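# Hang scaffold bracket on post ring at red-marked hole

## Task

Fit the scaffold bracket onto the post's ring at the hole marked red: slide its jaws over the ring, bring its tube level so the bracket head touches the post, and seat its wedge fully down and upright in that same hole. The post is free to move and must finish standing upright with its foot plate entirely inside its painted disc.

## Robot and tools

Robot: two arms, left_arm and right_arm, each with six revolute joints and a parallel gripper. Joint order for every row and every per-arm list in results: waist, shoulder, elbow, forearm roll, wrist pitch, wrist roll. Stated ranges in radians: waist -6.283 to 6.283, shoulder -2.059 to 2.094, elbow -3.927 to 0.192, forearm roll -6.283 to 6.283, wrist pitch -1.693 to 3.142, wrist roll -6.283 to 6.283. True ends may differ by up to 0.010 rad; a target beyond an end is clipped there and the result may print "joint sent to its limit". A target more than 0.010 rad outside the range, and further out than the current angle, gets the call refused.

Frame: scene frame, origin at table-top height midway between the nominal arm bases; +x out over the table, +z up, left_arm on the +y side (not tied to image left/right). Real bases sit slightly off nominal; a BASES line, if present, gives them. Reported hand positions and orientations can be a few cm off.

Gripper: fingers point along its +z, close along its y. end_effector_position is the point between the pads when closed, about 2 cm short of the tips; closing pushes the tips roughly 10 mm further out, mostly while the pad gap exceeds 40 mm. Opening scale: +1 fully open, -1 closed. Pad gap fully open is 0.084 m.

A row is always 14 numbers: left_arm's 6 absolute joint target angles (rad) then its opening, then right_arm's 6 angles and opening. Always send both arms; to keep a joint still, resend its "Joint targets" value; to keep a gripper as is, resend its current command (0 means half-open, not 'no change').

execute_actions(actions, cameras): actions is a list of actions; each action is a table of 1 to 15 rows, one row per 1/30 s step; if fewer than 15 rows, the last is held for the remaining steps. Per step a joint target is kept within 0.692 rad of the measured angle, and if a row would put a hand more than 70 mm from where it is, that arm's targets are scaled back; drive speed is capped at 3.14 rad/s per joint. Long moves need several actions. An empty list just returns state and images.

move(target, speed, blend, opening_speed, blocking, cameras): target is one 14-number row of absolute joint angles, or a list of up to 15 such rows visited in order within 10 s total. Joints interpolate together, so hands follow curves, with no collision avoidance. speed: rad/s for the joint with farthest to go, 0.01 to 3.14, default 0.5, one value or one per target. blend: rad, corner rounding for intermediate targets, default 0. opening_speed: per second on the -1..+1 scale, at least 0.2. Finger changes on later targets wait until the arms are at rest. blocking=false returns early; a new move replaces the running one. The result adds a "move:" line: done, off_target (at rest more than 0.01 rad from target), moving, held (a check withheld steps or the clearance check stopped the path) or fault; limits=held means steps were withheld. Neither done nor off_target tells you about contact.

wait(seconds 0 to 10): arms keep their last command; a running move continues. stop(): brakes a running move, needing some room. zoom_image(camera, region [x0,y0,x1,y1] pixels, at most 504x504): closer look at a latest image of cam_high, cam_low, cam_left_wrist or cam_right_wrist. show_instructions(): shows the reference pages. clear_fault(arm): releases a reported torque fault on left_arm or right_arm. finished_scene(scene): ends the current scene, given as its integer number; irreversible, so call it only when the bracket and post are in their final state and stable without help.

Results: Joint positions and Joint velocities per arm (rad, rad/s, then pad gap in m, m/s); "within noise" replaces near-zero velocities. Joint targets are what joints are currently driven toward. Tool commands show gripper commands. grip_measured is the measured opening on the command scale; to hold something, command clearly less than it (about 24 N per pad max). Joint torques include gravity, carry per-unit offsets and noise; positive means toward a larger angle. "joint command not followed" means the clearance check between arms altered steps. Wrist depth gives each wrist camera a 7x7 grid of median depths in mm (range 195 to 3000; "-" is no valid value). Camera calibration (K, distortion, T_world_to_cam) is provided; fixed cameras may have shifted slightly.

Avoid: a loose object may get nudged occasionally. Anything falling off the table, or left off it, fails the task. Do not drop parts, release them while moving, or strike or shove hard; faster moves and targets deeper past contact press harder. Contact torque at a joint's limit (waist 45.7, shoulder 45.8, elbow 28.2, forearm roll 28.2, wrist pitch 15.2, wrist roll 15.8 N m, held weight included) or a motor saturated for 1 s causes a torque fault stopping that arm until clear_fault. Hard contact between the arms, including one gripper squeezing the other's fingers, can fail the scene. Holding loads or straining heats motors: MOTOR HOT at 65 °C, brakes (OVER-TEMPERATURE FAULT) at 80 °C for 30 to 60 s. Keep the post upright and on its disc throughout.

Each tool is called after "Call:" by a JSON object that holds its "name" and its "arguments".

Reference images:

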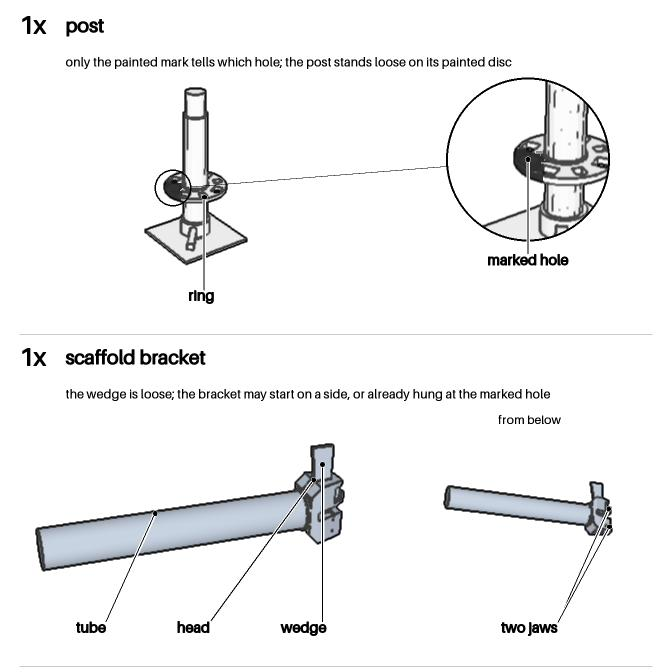

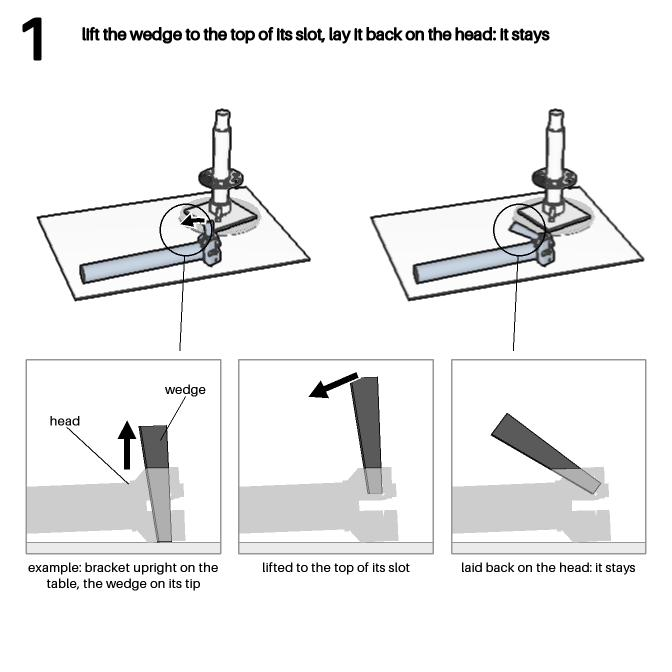

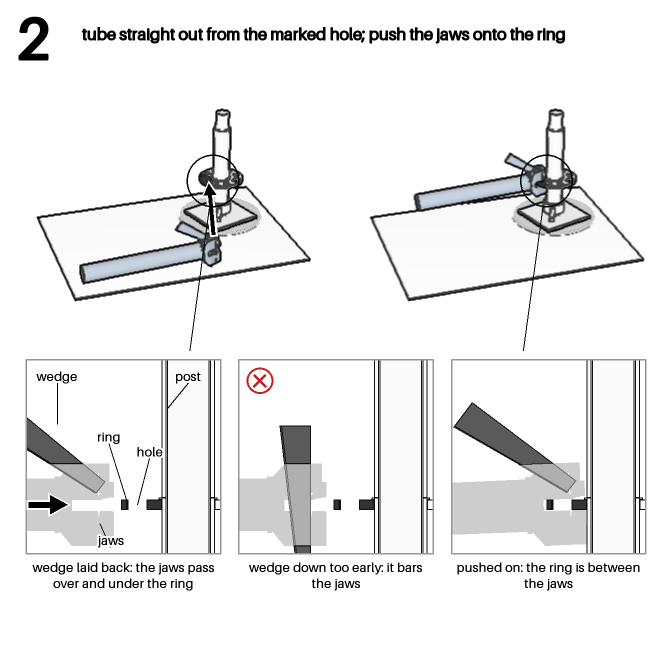

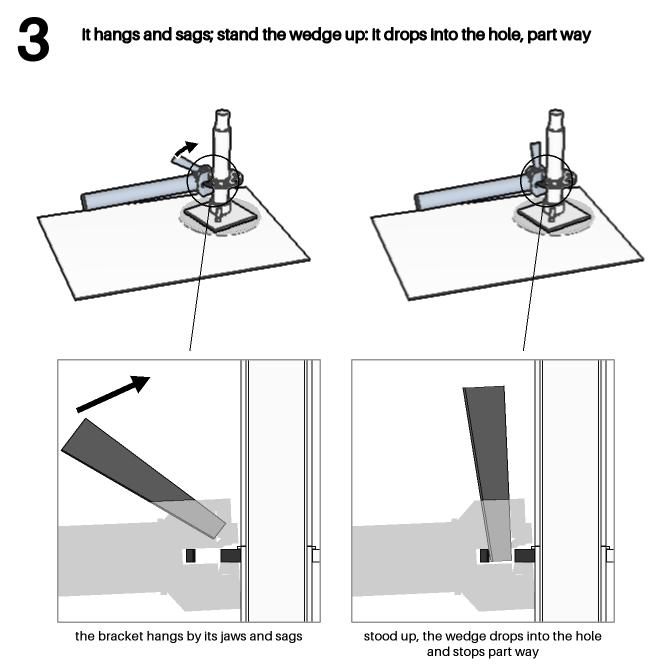

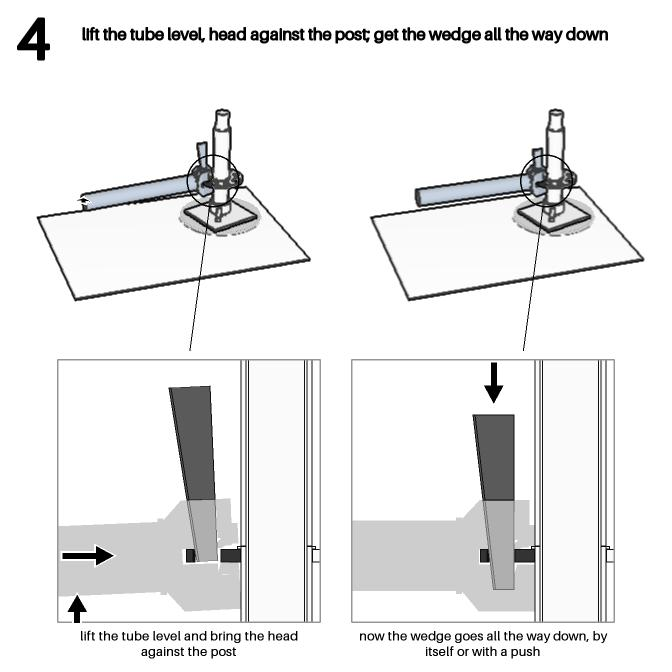

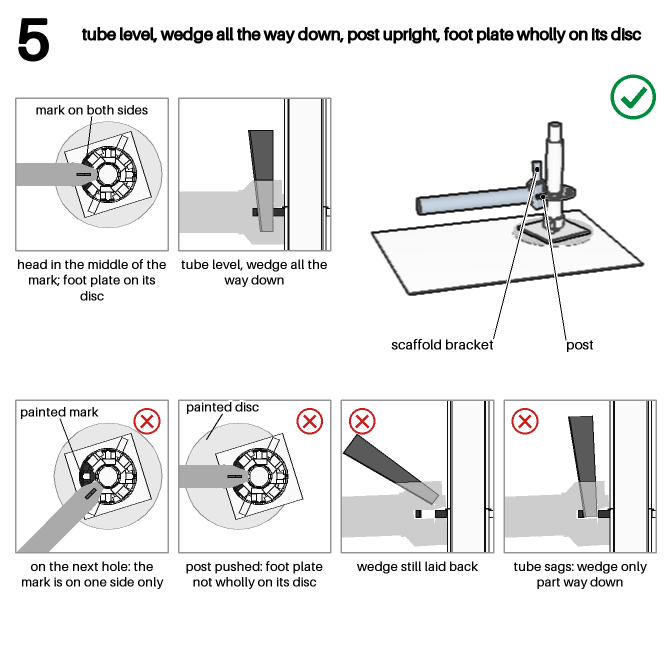

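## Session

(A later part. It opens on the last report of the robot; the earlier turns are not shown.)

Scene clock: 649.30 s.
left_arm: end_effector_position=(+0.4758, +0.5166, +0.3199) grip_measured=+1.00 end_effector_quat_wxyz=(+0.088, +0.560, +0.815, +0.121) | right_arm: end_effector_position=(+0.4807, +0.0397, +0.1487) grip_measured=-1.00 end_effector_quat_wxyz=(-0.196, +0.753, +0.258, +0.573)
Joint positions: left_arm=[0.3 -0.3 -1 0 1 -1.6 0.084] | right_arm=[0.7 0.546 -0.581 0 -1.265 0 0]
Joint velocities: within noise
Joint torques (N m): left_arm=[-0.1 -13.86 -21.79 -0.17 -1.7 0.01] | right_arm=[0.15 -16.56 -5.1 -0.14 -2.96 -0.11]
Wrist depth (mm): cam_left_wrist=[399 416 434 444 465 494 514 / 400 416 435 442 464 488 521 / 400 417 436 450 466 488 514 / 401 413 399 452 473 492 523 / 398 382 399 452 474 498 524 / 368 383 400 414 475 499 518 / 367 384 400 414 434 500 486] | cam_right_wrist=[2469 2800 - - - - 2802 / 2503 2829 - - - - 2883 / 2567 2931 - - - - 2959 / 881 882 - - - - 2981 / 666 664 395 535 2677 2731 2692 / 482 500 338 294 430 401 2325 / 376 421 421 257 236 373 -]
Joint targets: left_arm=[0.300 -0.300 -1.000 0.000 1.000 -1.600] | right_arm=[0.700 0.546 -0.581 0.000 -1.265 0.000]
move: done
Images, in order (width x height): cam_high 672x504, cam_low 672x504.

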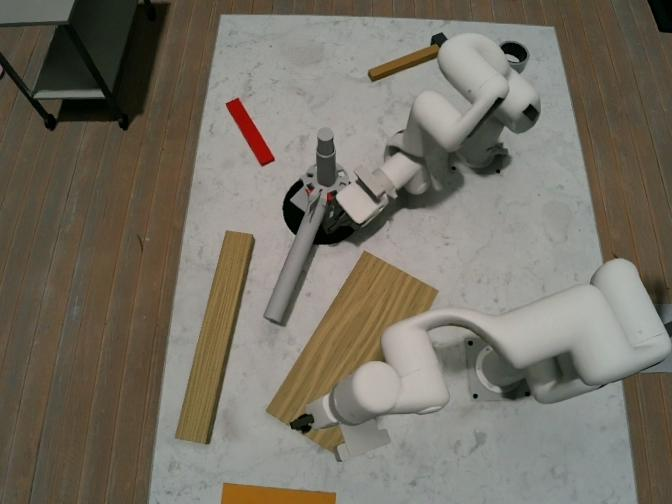

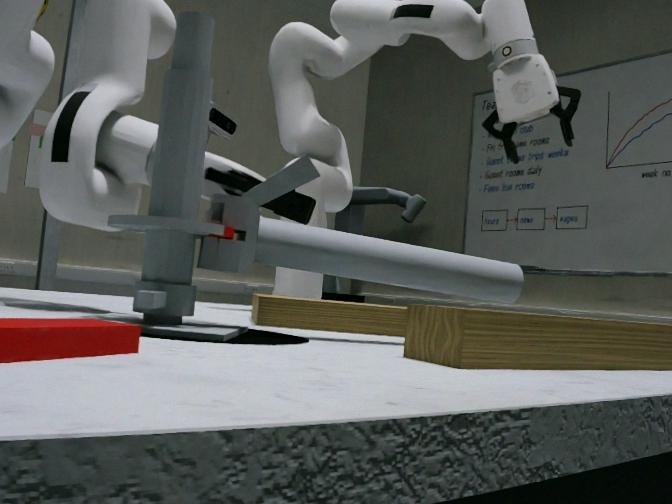

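Call:
{"name": "move", "arguments": {"target": [[0.3,-0.3,-1.0,0,1.0,-1.6,1,0.7,0.245,-0.5203,0,-1.0,0,-1],[0.3,-0.3,-1.0,0,1.0,-1.6,-1,0.6,-0.7,-0.3,0,-0.3,0,-1],[-0.45,0.1,-0.95,0,-0.3,0,-1,-0.3,-0.7,-0.3,0,-0.3,0,-1],[-0.536,0.4743,-0.8415,0,-0.9328,0,-1,-0.3,-0.7,-0.3,0,-0.3,0,-1]], "speed": [0.3,0.6,0.8,0.6]}}

Call:
{"name": "zoom_image", "arguments": {"camera": "cam_high", "region": [250, 130, 400, 280]}}

Call:
{"name": "zoom_image", "arguments": {"camera": "cam_low", "region": [150, 100, 400, 300]}}

Scene clock: 681.27 s.
left_arm: end_effector_position=(+0.5951, +0.0588, +0.2098) grip_measured=-1.00 end_effector_quat_wxyz=(+0.150, +0.771, -0.197, +0.586) | right_arm: end_effector_position=(+0.4746, -0.4450, +0.4052) grip_measured=-1.00 end_effector_quat_wxyz=(+0.102, +0.785, -0.135, +0.596)
Joint positions: left_arm=[-0.536 0.474 -0.842 0 -0.933 0 0] | right_arm=[-0.3 -0.7 -0.3 0 -0.3 0 0]
Joint velocities: within noise
Joint torques (N m): left_arm=[-0.4 -22.57 -13.93 -0.44 -1.95 0.32] | right_arm=[-0.68 -4.98 -11.53 -0.44 -3 -0.19]
Wrist depth (mm): cam_left_wrist=[2521 2693 2936 - - - 2888 / 2609 2783 2972 - - - 2792 / 2667 2856 - - - - 1845 / 2732 2914 2906 - - - 2784 / 2740 2862 2627 2713 2910 2915 2106 / 2179 2177 2173 2185 2059 1715 635 / 1830 1844 1834 1836 534 535 535] | cam_right_wrist=[2691 2765 2903 - - - 2691 / 2709 2832 2983 - - - 2714 / 2789 2920 - - - - 2710 / 2914 - - - - 1739 2517 / 2977 - 2738 1756 1468 1575 1583 / 2712 2772 2648 2552 2563 2703 2538 / 2152 2164 2161 1892 1754 1756 1755]
Joint targets: left_arm=[-0.536 0.474 -0.841 0.000 -0.933 0.000] | right_arm=[-0.300 -0.700 -0.300 0.000 -0.300 0.000]
move: done
camera_calibration:
cam_left_wrist: T_world_to_cam=[[-0.472524, -0.881315, -0.00211248, 0.364602], [-0.240011, 0.130989, -0.961892, 0.403395], [0.848007, -0.45401, -0.27342, -0.289792], [0, 0, 0, 1]] pos_world=[0.514848, 0.13692, 0.309557]
cam_right_wrist: T_world_to_cam=[[-0.317647, -0.948154, -0.010209, -0.231942], [-0.248827, 0.0937407, -0.964001, 0.620951], [0.914978, -0.303672, -0.265702, -0.334759], [0, 0, 0, 1]] pos_world=[0.38713, -0.379782, 0.507283]

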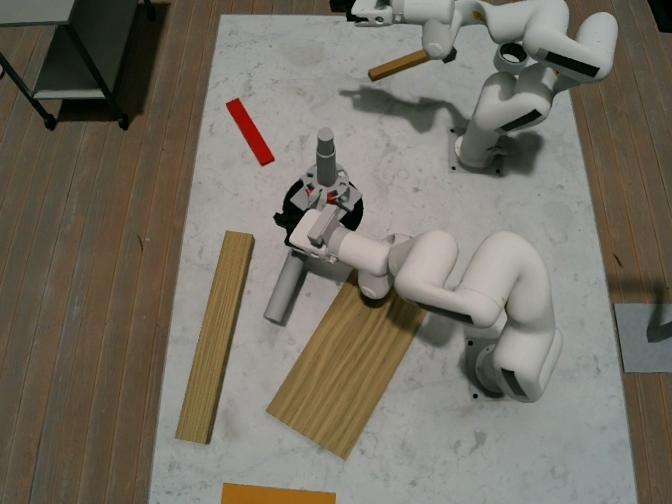

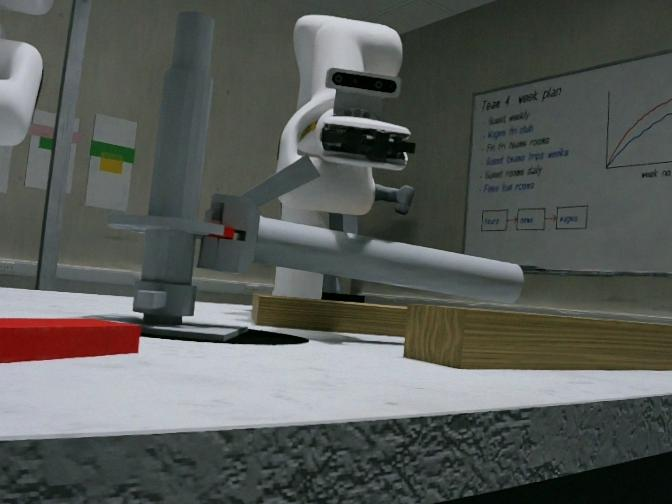

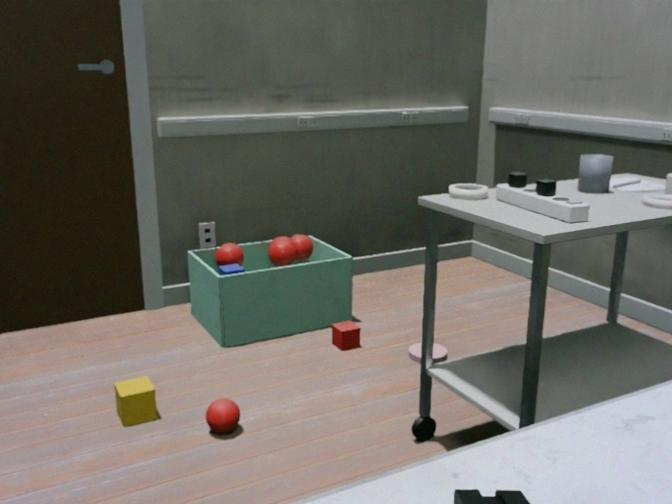

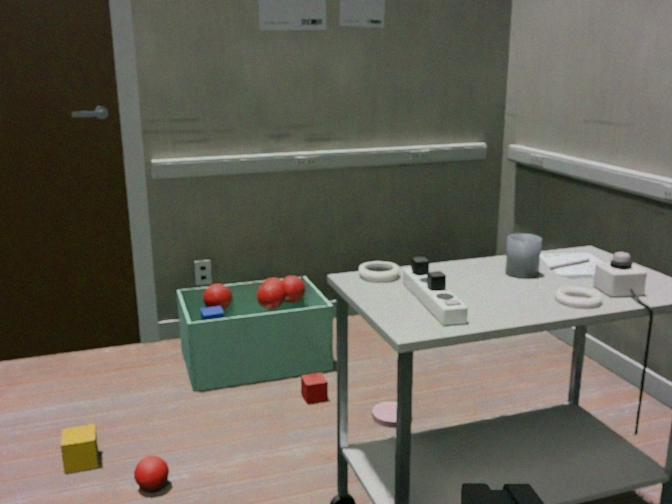

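Scaled by 3.360 from the camera's 672x504 image, which has a finer 960x720 frame.

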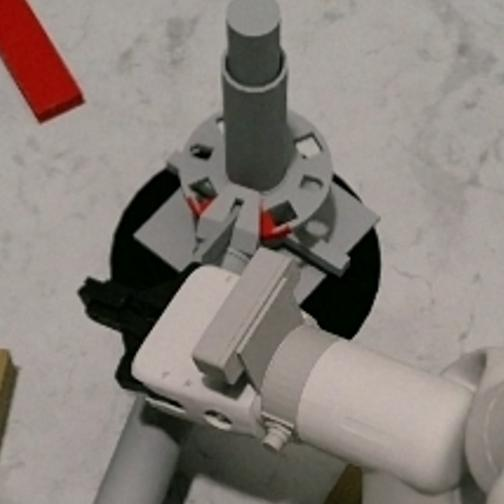

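Scaled by 2.016 from the camera's 672x504 image, which has a finer 960x720 frame.

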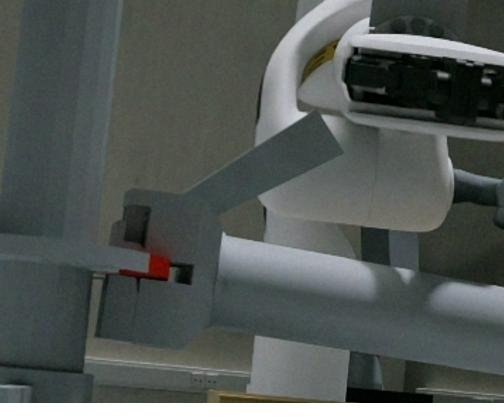

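Call:
{"name": "move", "arguments": {"target": [[-0.536,0.6302,-0.8868,0,-1.0434,0,-1,-0.3,-0.7,-0.3,0,-0.3,0,-1],[-0.596,0.6302,-0.8868,0,-1.0434,0,-1,-0.3,-0.7,-0.3,0,-0.3,0,-1]], "speed": [0.3,0.1], "cameras": ["cam_high","cam_low"]}}

Call:
{"name": "zoom_image", "arguments": {"camera": "cam_high", "region": [250, 130, 400, 280]}}

Call:
{"name": "zoom_image", "arguments": {"camera": "cam_low", "region": [150, 100, 400, 300]}}

Scene clock: 691.93 s.
left_arm: end_effector_position=(+0.5759, +0.0261, +0.1597) grip_measured=-1.00 end_effector_quat_wxyz=(+0.167, +0.765, -0.220, +0.582) | right_arm: end_effector_position=(+0.4746, -0.4450, +0.4052) grip_measured=-1.00 end_effector_quat_wxyz=(+0.102, +0.785, -0.135, +0.596)
Joint positions: left_arm=[-0.596 0.63 -0.887 0 -1.043 0 0] | right_arm=[-0.3 -0.7 -0.3 0 -0.3 0 0]
Joint velocities: within noise
Joint torques (N m): left_arm=[-0.75 -24 -13.36 0.49 -1.73 0.04] | right_arm=[-0.11 -5.01 -11.56 -0.43 -2.98 -0.12]
Wrist depth (mm): cam_left_wrist=[2578 2761 2990 - - - 2674 / 2646 2828 - - - - 2675 / 2697 2929 - - 1807 1844 1809 / 2754 2881 2854 - - - 2721 / 2727 2526 2583 2595 2525 2162 653 / 1986 2001 2092 531 531 532 531 / 1851 446 447 446 447 447 448] | cam_right_wrist=[2641 2767 2898 - - - 2609 / 2761 2888 2996 - - - 2675 / 2806 2896 - - - - 2671 / 2842 - - - - 1746 2510 / 2946 - 2702 1772 1464 1597 1574 / 2739 2707 2631 2572 2555 2705 2517 / 2160 2173 2149 1878 1760 1763 1773]
Joint targets: left_arm=[-0.596 0.630 -0.887 0.000 -1.043 0.000] | right_arm=[-0.300 -0.700 -0.300 0.000 -0.300 0.000]
move: done
Images, in order (width x height): cam_high 672x504, cam_low 672x504.

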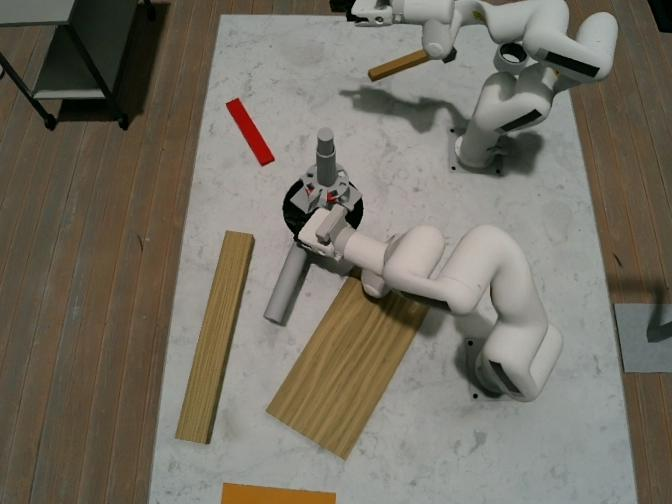

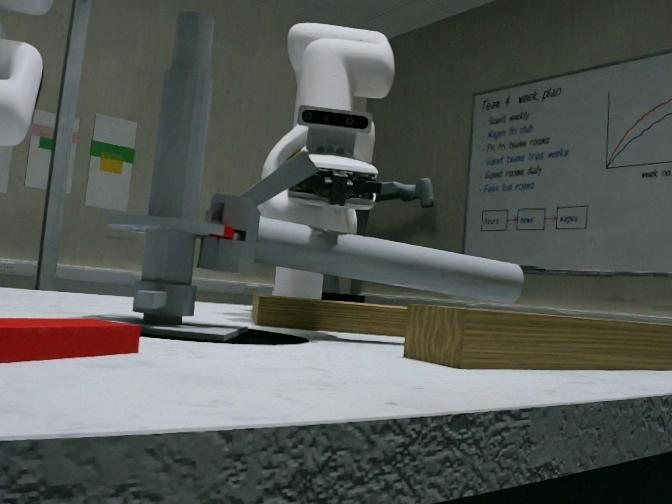

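Scaled by 3.360 from the camera's 672x504 image, which has a finer 960x720 frame.

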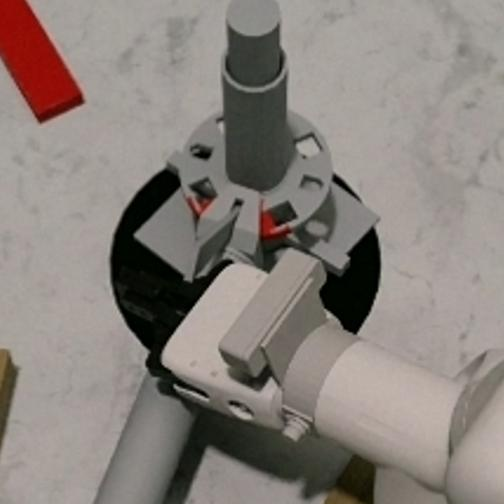

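Scaled by 2.016 from the camera's 672x504 image, which has a finer 960x720 frame.

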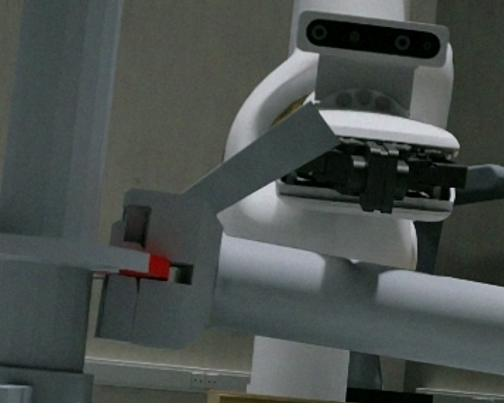

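Call:
{"name": "move", "arguments": {"target": [[-0.536,0.5903,-0.7934,0,-1.0969,0,-1,-0.3,-0.7,-0.3,0,-0.3,0,-1],[-0.596,0.5903,-0.7934,0,-1.0969,0,-1,-0.3,-0.7,-0.3,0,-0.3,0,-1],[-0.63,0.5398,-0.7765,0,-1.0633,0,-1,-0.3,-0.7,-0.3,0,-0.3,0,-1]], "speed": [0.2,0.1,0.1], "cameras": ["cam_high","cam_low"]}}

Call:
{"name": "zoom_image", "arguments": {"camera": "cam_high", "region": [250, 130, 400, 280]}}

Call:
{"name": "zoom_image", "arguments": {"camera": "cam_low", "region": [150, 100, 400, 300]}}

Scene clock: 708.53 s.
left_arm: end_effector_position=(+0.5433, +0.0219, +0.1747) grip_measured=-1.00 end_effector_quat_wxyz=(+0.177, +0.761, -0.233, +0.579) | right_arm: end_effector_position=(+0.4746, -0.4450, +0.4052) grip_measured=-1.00 end_effector_quat_wxyz=(+0.102, +0.785, -0.135, +0.596)
Joint positions: left_arm=[-0.63 0.54 -0.777 0 -1.063 0 0] | right_arm=[-0.3 -0.7 -0.3 0 -0.3 0 0]
Joint velocities: within noise
Joint torques (N m): left_arm=[-0.46 -22.62 -11.56 0.32 -1.67 0.01] | right_arm=[-0.3 -5.03 -11.56 -0.31 -2.95 -0.15]
Wrist depth (mm): cam_left_wrist=[2606 2832 - - - 2953 2608 / 2681 2871 - - - 2991 2591 / 2745 2949 - - 1719 1894 1904 / 2797 2993 - - - - 2679 / 2791 2623 2594 2612 2004 693 694 / 2047 2092 2100 562 562 561 531 / 1866 472 473 473 501 475 468] | cam_right_wrist=[2647 2794 2908 - - - 2661 / 2710 2859 2988 - - - 2719 / 2827 2900 - - - - 2729 / 2869 - - - - 1746 2504 / 2932 - 2715 1767 1454 1578 1585 / 2740 2755 2643 2558 2555 2690 2555 / 2135 2182 2164 1886 1753 1762 1762]
Joint targets: left_arm=[-0.630 0.540 -0.776 0.000 -1.063 0.000] | right_arm=[-0.300 -0.700 -0.300 0.000 -0.300 0.000]
move: done
Images, in order (width x height): cam_high 672x504, cam_low 672x504.

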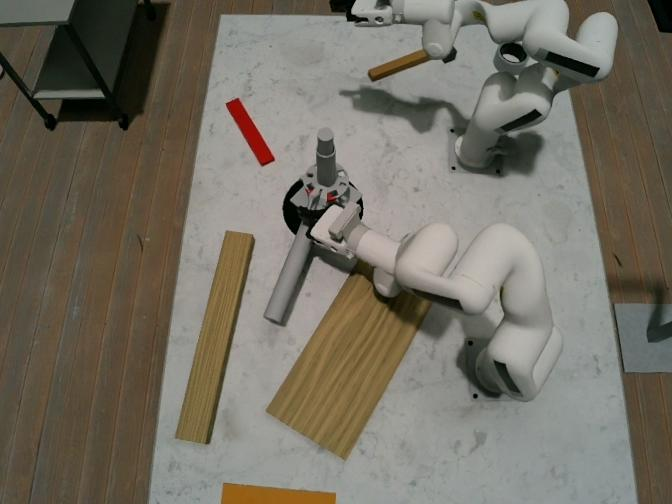

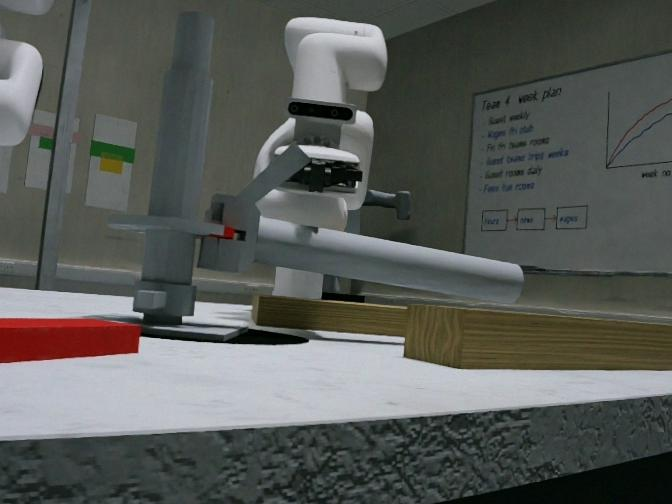

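Scaled by 3.360 from the camera's 672x504 image, which has a finer 960x720 frame.

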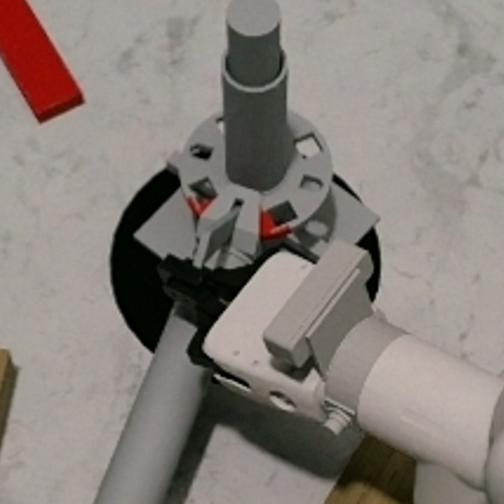

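Scaled by 2.016 from the camera's 672x504 image, which has a finer 960x720 frame.

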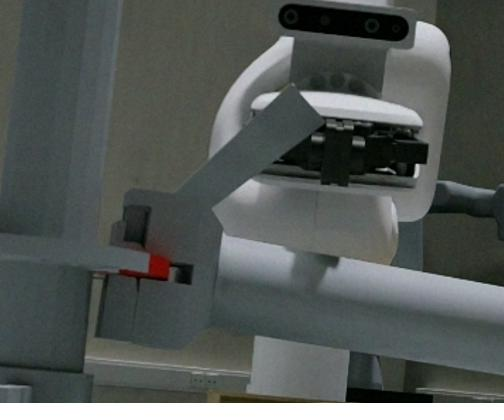

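Good; continue the sweep.

Call:
{"name": "move", "arguments": {"target": [[-0.67,0.4989,-0.7808,0,-1.0181,0,-1,-0.3,-0.7,-0.3,0,-0.3,0,-1],[-0.7,0.4919,-0.7953,0,-0.9967,0,-1,-0.3,-0.7,-0.3,0,-0.3,0,-1]], "speed": [0.1,0.05], "cameras": ["cam_high","cam_low"]}}

Call:
{"name": "zoom_image", "arguments": {"camera": "cam_high", "region": [250, 130, 400, 280]}}

Call:
{"name": "zoom_image", "arguments": {"camera": "cam_low", "region": [150, 100, 400, 300]}}

Scene clock: 714.63 s.
left_arm: end_effector_position=(+0.5261, -0.0188, +0.1948) grip_measured=-1.00 end_effector_quat_wxyz=(+0.197, +0.753, -0.259, +0.572) | right_arm: end_effector_position=(+0.4746, -0.4450, +0.4052) grip_measured=-1.00 end_effector_quat_wxyz=(+0.102, +0.785, -0.135, +0.596)
Joint positions: left_arm=[-0.7 0.492 -0.795 0 -0.997 0 0] | right_arm=[-0.3 -0.7 -0.3 0 -0.3 0 0]
Joint velocities: within noise
Joint torques (N m): left_arm=[0.23 -23.42 -14.12 0.1 -1.64 -0.06] | right_arm=[-0.28 -4.76 -11.53 -0.38 -2.92 -0.18]
Wrist depth (mm): cam_left_wrist=[2693 2988 - - - 2741 - / 2744 - - - - 2779 - / 2815 - - 1762 1819 1855 - / 2842 2917 - - - 2986 - / 2645 2539 2747 2628 2074 743 - / 2154 2149 2152 602 604 568 - / 1908 507 508 536 507 504 -] | cam_right_wrist=[2642 2748 2939 - - - 2646 / 2742 2870 2993 - - - 2702 / 2795 2922 - - - - 2671 / 2858 - - - - 1742 2528 / 2940 - 2734 1761 1465 1590 1583 / 2780 2733 2622 2533 2569 2724 2553 / 2143 2167 2156 1888 1772 1757 1749]
Joint targets: left_arm=[-0.700 0.492 -0.795 0.000 -0.997 0.000] | right_arm=[-0.300 -0.700 -0.300 0.000 -0.300 0.000]
move: done
Images, in order (width x height): cam_high 672x504, cam_low 672x504.

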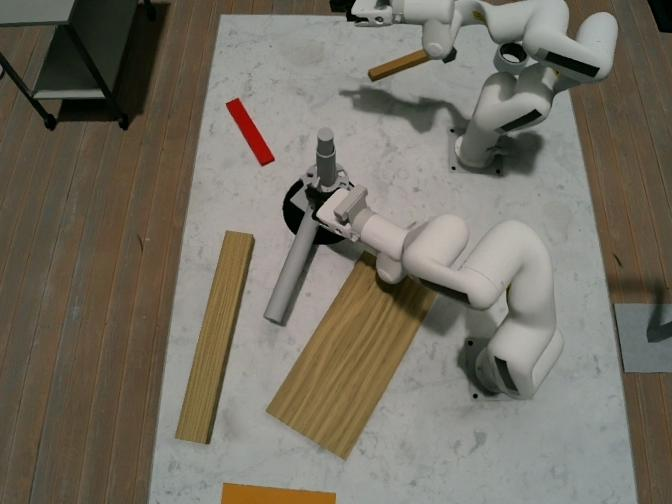

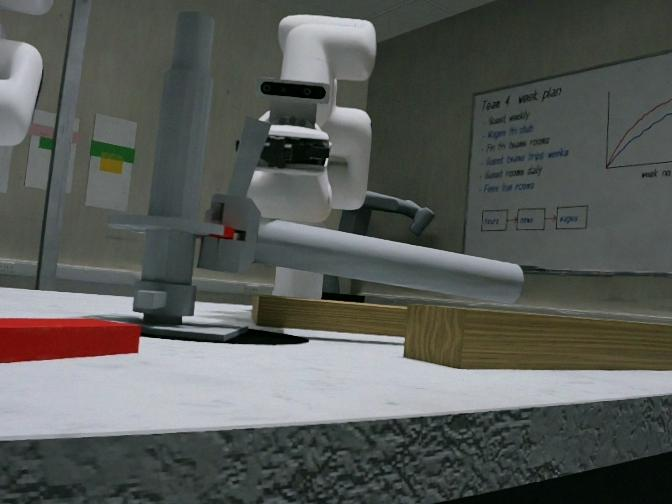

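Scaled by 3.360 from the camera's 672x504 image, which has a finer 960x720 frame.

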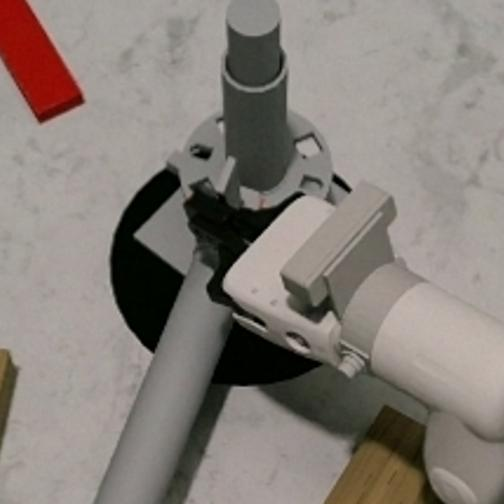

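Scaled by 2.016 from the camera's 672x504 image, which has a finer 960x720 frame.

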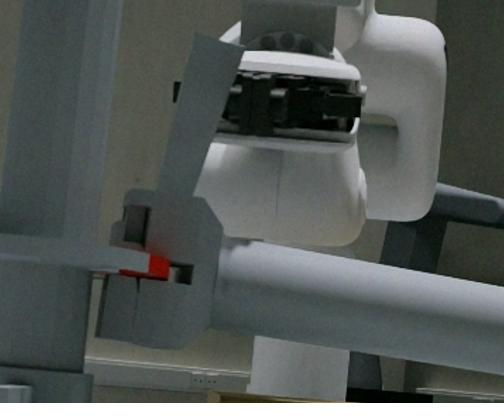

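Call:
{"name": "move", "arguments": {"target": [[-0.722,0.4919,-0.7953,0,-0.9967,0,-1,-0.3,-0.7,-0.3,0,-0.3,0,-1]], "speed": [0.05], "cameras": ["cam_high","cam_low"]}}

Call:
{"name": "zoom_image", "arguments": {"camera": "cam_high", "region": [270, 130, 370, 230]}}

Call:
{"name": "zoom_image", "arguments": {"camera": "cam_low", "region": [150, 100, 350, 300]}}

Scene clock: 720.40 s.
left_arm: end_effector_position=(+0.5177, -0.0295, +0.1948) grip_measured=-1.00 end_effector_quat_wxyz=(+0.203, +0.750, -0.267, +0.570) | right_arm: end_effector_position=(+0.4746, -0.4450, +0.4052) grip_measured=-1.00 end_effector_quat_wxyz=(+0.102, +0.785, -0.135, +0.596)
Joint positions: left_arm=[-0.722 0.492 -0.795 0 -0.997 0 0] | right_arm=[-0.3 -0.7 -0.3 0 -0.3 0 0]
Joint velocities: within noise
Joint torques (N m): left_arm=[-3.19 -22.22 -12.84 1.38 -1.68 0.01] | right_arm=[-0.12 -4.94 -11.56 -0.39 -2.85 -0.22]
Wrist depth (mm): cam_left_wrist=[2700 2977 - - - - - / 2715 2991 - - - - - / 2826 - - 1780 1912 - - / 2857 2884 - - - - - / 2547 2582 2764 1915 2248 - - / 2143 2146 2152 602 606 568 - / 1823 508 507 508 - 478 -] | cam_right_wrist=[2657 2780 2912 - - - 2713 / 2727 2836 2987 - - - 2723 / 2793 2889 - - - - 2728 / 2870 2994 - - - 1754 2525 / 2954 - 2690 1764 1454 1592 1582 / 2725 2770 2627 2565 2544 2730 2566 / 2129 2175 2156 1883 1764 1761 1757]
Joint targets: left_arm=[-0.722 0.492 -0.795 0.000 -0.997 0.000] | right_arm=[-0.300 -0.700 -0.300 0.000 -0.300 0.000]
move: done
Images, in order (width x height): cam_high 672x504, cam_low 672x504.

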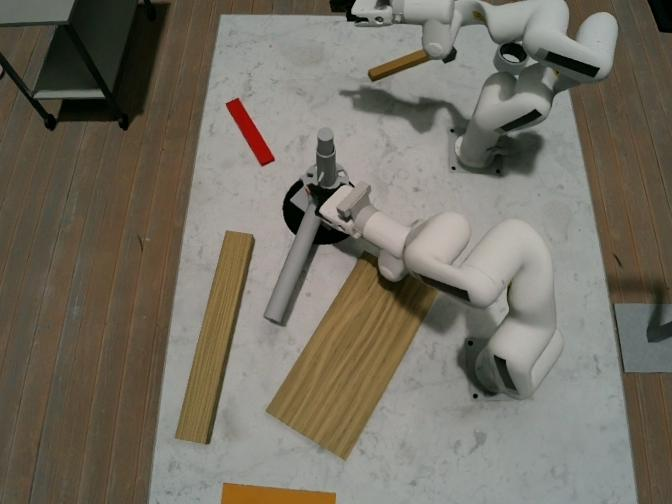

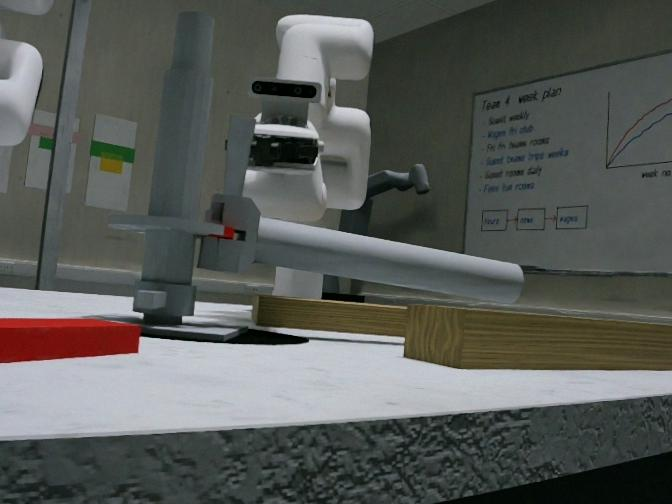

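Scaled by 5.040 from the camera's 672x504 image, which has a finer 960x720 frame.

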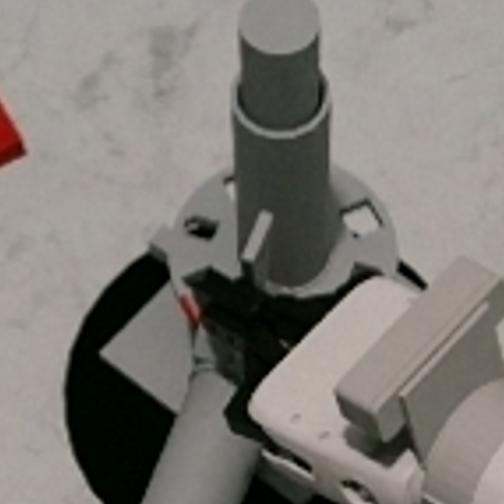

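Scaled by 2.520 from the camera's 672x504 image, which has a finer 960x720 frame.

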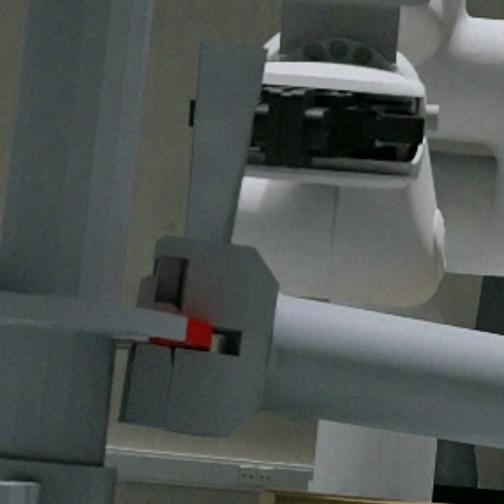

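Call:
{"name": "move", "arguments": {"target": [[-0.7,0.4919,-0.7953,0,-0.9967,0,-1,-0.3,-0.7,-0.3,0,-0.3,0,-1]], "speed": [0.1], "cameras": ["cam_low"]}}

Call:
{"name": "zoom_image", "arguments": {"camera": "cam_low", "region": [150, 100, 350, 300]}}

Scene clock: 726.77 s.
left_arm: end_effector_position=(+0.5260, -0.0190, +0.1948) grip_measured=-1.00 end_effector_quat_wxyz=(+0.197, +0.753, -0.259, +0.572) | right_arm: end_effector_position=(+0.4746, -0.4450, +0.4052) grip_measured=-1.00 end_effector_quat_wxyz=(+0.102, +0.785, -0.135, +0.596)
Joint positions: left_arm=[-0.7 0.492 -0.795 0 -0.997 0 0] | right_arm=[-0.3 -0.7 -0.3 0 -0.3 0 0]
Joint velocities: within noise
Joint torques (N m): left_arm=[0.31 -23.04 -13.72 -0.57 -1.92 0.04] | right_arm=[0.14 -4.92 -11.48 -0.3 -2.88 -0.14]
Wrist depth (mm): cam_left_wrist=[2685 2943 - - - 2758 - / 2732 2963 - - - 2775 - / 2810 - - 1770 1831 1845 - / 2835 2924 - - - - - / 2612 2553 2760 2581 2059 742 - / 2150 2152 2300 602 603 569 - / 1925 506 508 508 - 504 -] | cam_right_wrist=[2685 2766 2899 - - - 2682 / 2730 2829 - - - - 2724 / 2783 2899 - - - - 2703 / 2876 - - - - 1747 2538 / 2916 - 2715 1763 1460 1581 1588 / 2754 2737 2679 2560 2573 2715 2586 / 2138 2157 2161 1891 1759 1753 1746]
Joint targets: left_arm=[-0.700 0.492 -0.795 0.000 -0.997 0.000] | right_arm=[-0.300 -0.700 -0.300 0.000 -0.300 0.000]
move: done
Images, in order (width x height): cam_low 672x504.

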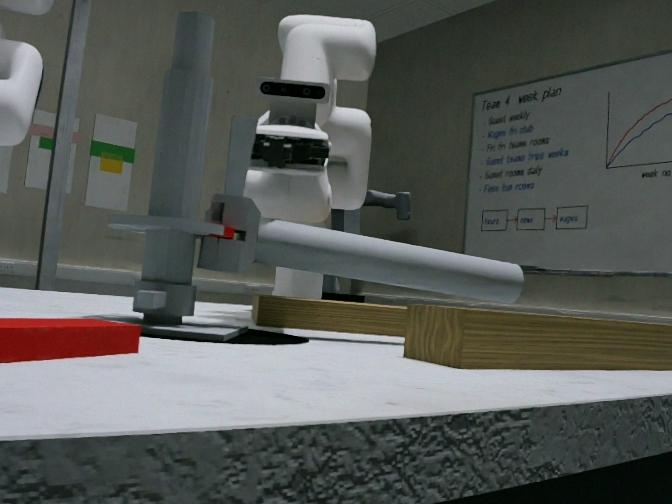

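Scaled by 2.520 from the camera's 672x504 image, which has a finer 960x720 frame.

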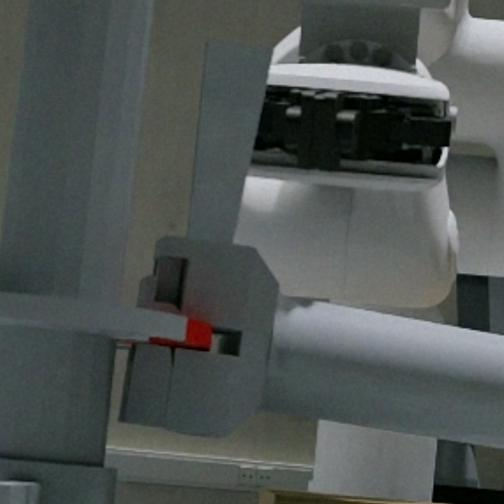

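Call:
{"name": "move", "arguments": {"target": [[-0.6,0.4919,-0.7953,0,-0.9967,0,-1,-0.3,-0.7,-0.3,0,-0.3,0,-1],[-0.5,0.25,-0.95,0,-0.3,-0.8,1,-0.3,-0.7,-0.3,0,-0.3,0,-1],[-0.3537,0.4003,-1.5856,0,1.1853,-1.5747,1,-0.3,-0.7,-0.3,0,-0.3,0,-1],[-0.3537,0.5187,-1.4369,0,0.9182,-1.5747,1,-0.3,-0.7,-0.3,0,-0.3,0,-1],[-0.3537,0.5187,-1.4369,0,0.9182,-1.5747,-1,-0.3,-0.7,-0.3,0,-0.3,0,-1]], "speed": [0.3,0.6,0.6,0.3,0.2], "opening_speed": 0.8}}

Call:
{"name": "zoom_image", "arguments": {"camera": "cam_low", "region": [150, 100, 350, 300]}}

Scene clock: 743.20 s.
left_arm: end_effector_position=(+0.5909, +0.1815, +0.0897) grip_measured=+0.32 end_effector_quat_wxyz=(+0.000, +0.809, +0.588, +0.000) | right_arm: end_effector_position=(+0.4746, -0.4450, +0.4052) grip_measured=-1.00 end_effector_quat_wxyz=(+0.102, +0.785, -0.135, +0.596)
Joint positions: left_arm=[-0.354 0.519 -1.437 0 0.918 -1.575 0.058] | right_arm=[-0.3 -0.7 -0.3 0 -0.3 0 0]
Joint velocities: within noise
Joint torques (N m): left_arm=[0.41 -27.73 -19.95 0.12 -1.44 -0.01] | right_arm=[-0.16 -5.04 -11.69 -0.23 -2.82 -0.16]
Wrist depth (mm): cam_left_wrist=[- 215 218 217 217 217 217 / - 218 218 218 217 217 217 / - 218 218 - - - 217 / - 219 218 - - - 217 / 210 219 219 - - - 217 / 219 219 219 - - - 217 / 220 219 219 - - - 217] | cam_right_wrist=[2641 2804 2936 - - - 2682 / 2702 2866 - - - - 2699 / 2823 2922 - - - - 2729 / 2848 2971 - - - 1750 2527 / 2935 - 2733 1755 1454 1596 1586 / 2764 2698 2631 2558 2553 2706 2562 / 2137 2177 2166 1880 1758 1759 1755]
Joint targets: left_arm=[-0.354 0.519 -1.437 0.000 0.918 -1.575] | right_arm=[-0.300 -0.700 -0.300 0.000 -0.300 0.000]
Tool commands: left_gripper/opening=+0.333333 right_gripper/opening=-1.0
move: done (path cut at 10 s)
camera_calibration:
cam_left_wrist: T_world_to_cam=[[0.951309, -0.30815, -0.00737826, -0.474458], [-0.30811, -0.951331, 0.00610651, 0.420582], [-0.00890089, -0.00353586, -0.999954, 0.226365], [0, 0, 0, 1]] pos_world=[0.582956, 0.254709, 0.220286]
cam_right_wrist: T_world_to_cam=[[-0.317647, -0.948154, -0.010209, -0.231942], [-0.248827, 0.0937407, -0.964001, 0.620951], [0.914978, -0.303672, -0.265702, -0.334759], [0, 0, 0, 1]] pos_world=[0.38713, -0.379782, 0.507283]

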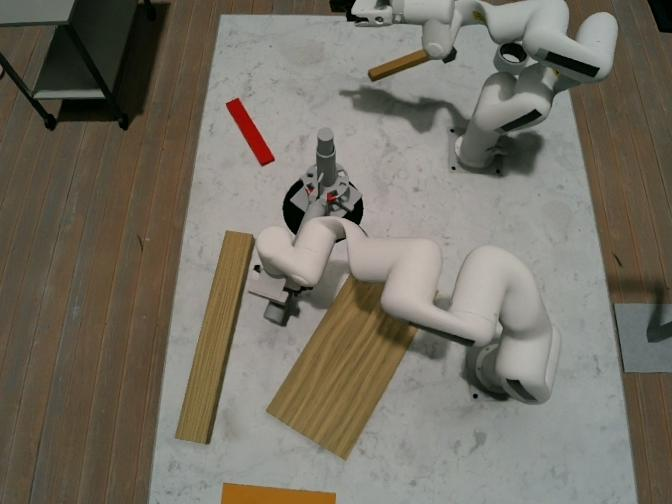

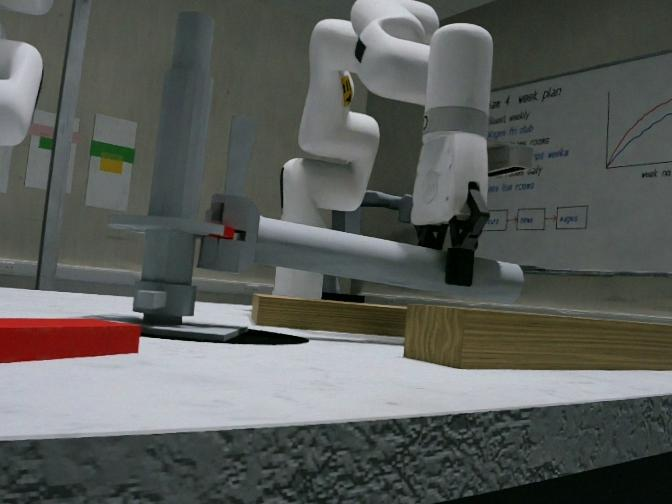

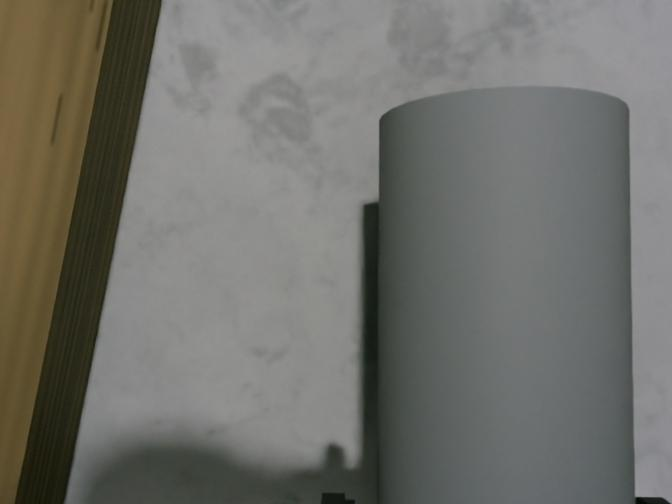

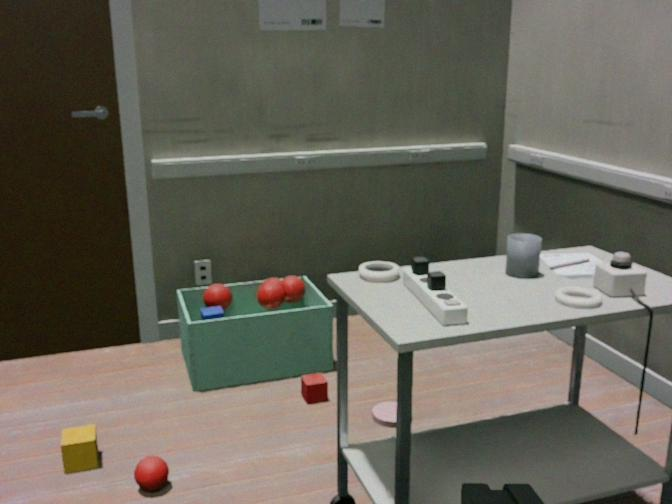

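Scaled by 2.520 from the camera's 672x504 image, which has a finer 960x720 frame.

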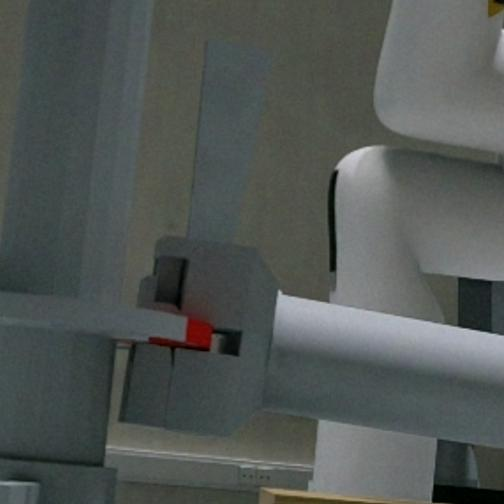

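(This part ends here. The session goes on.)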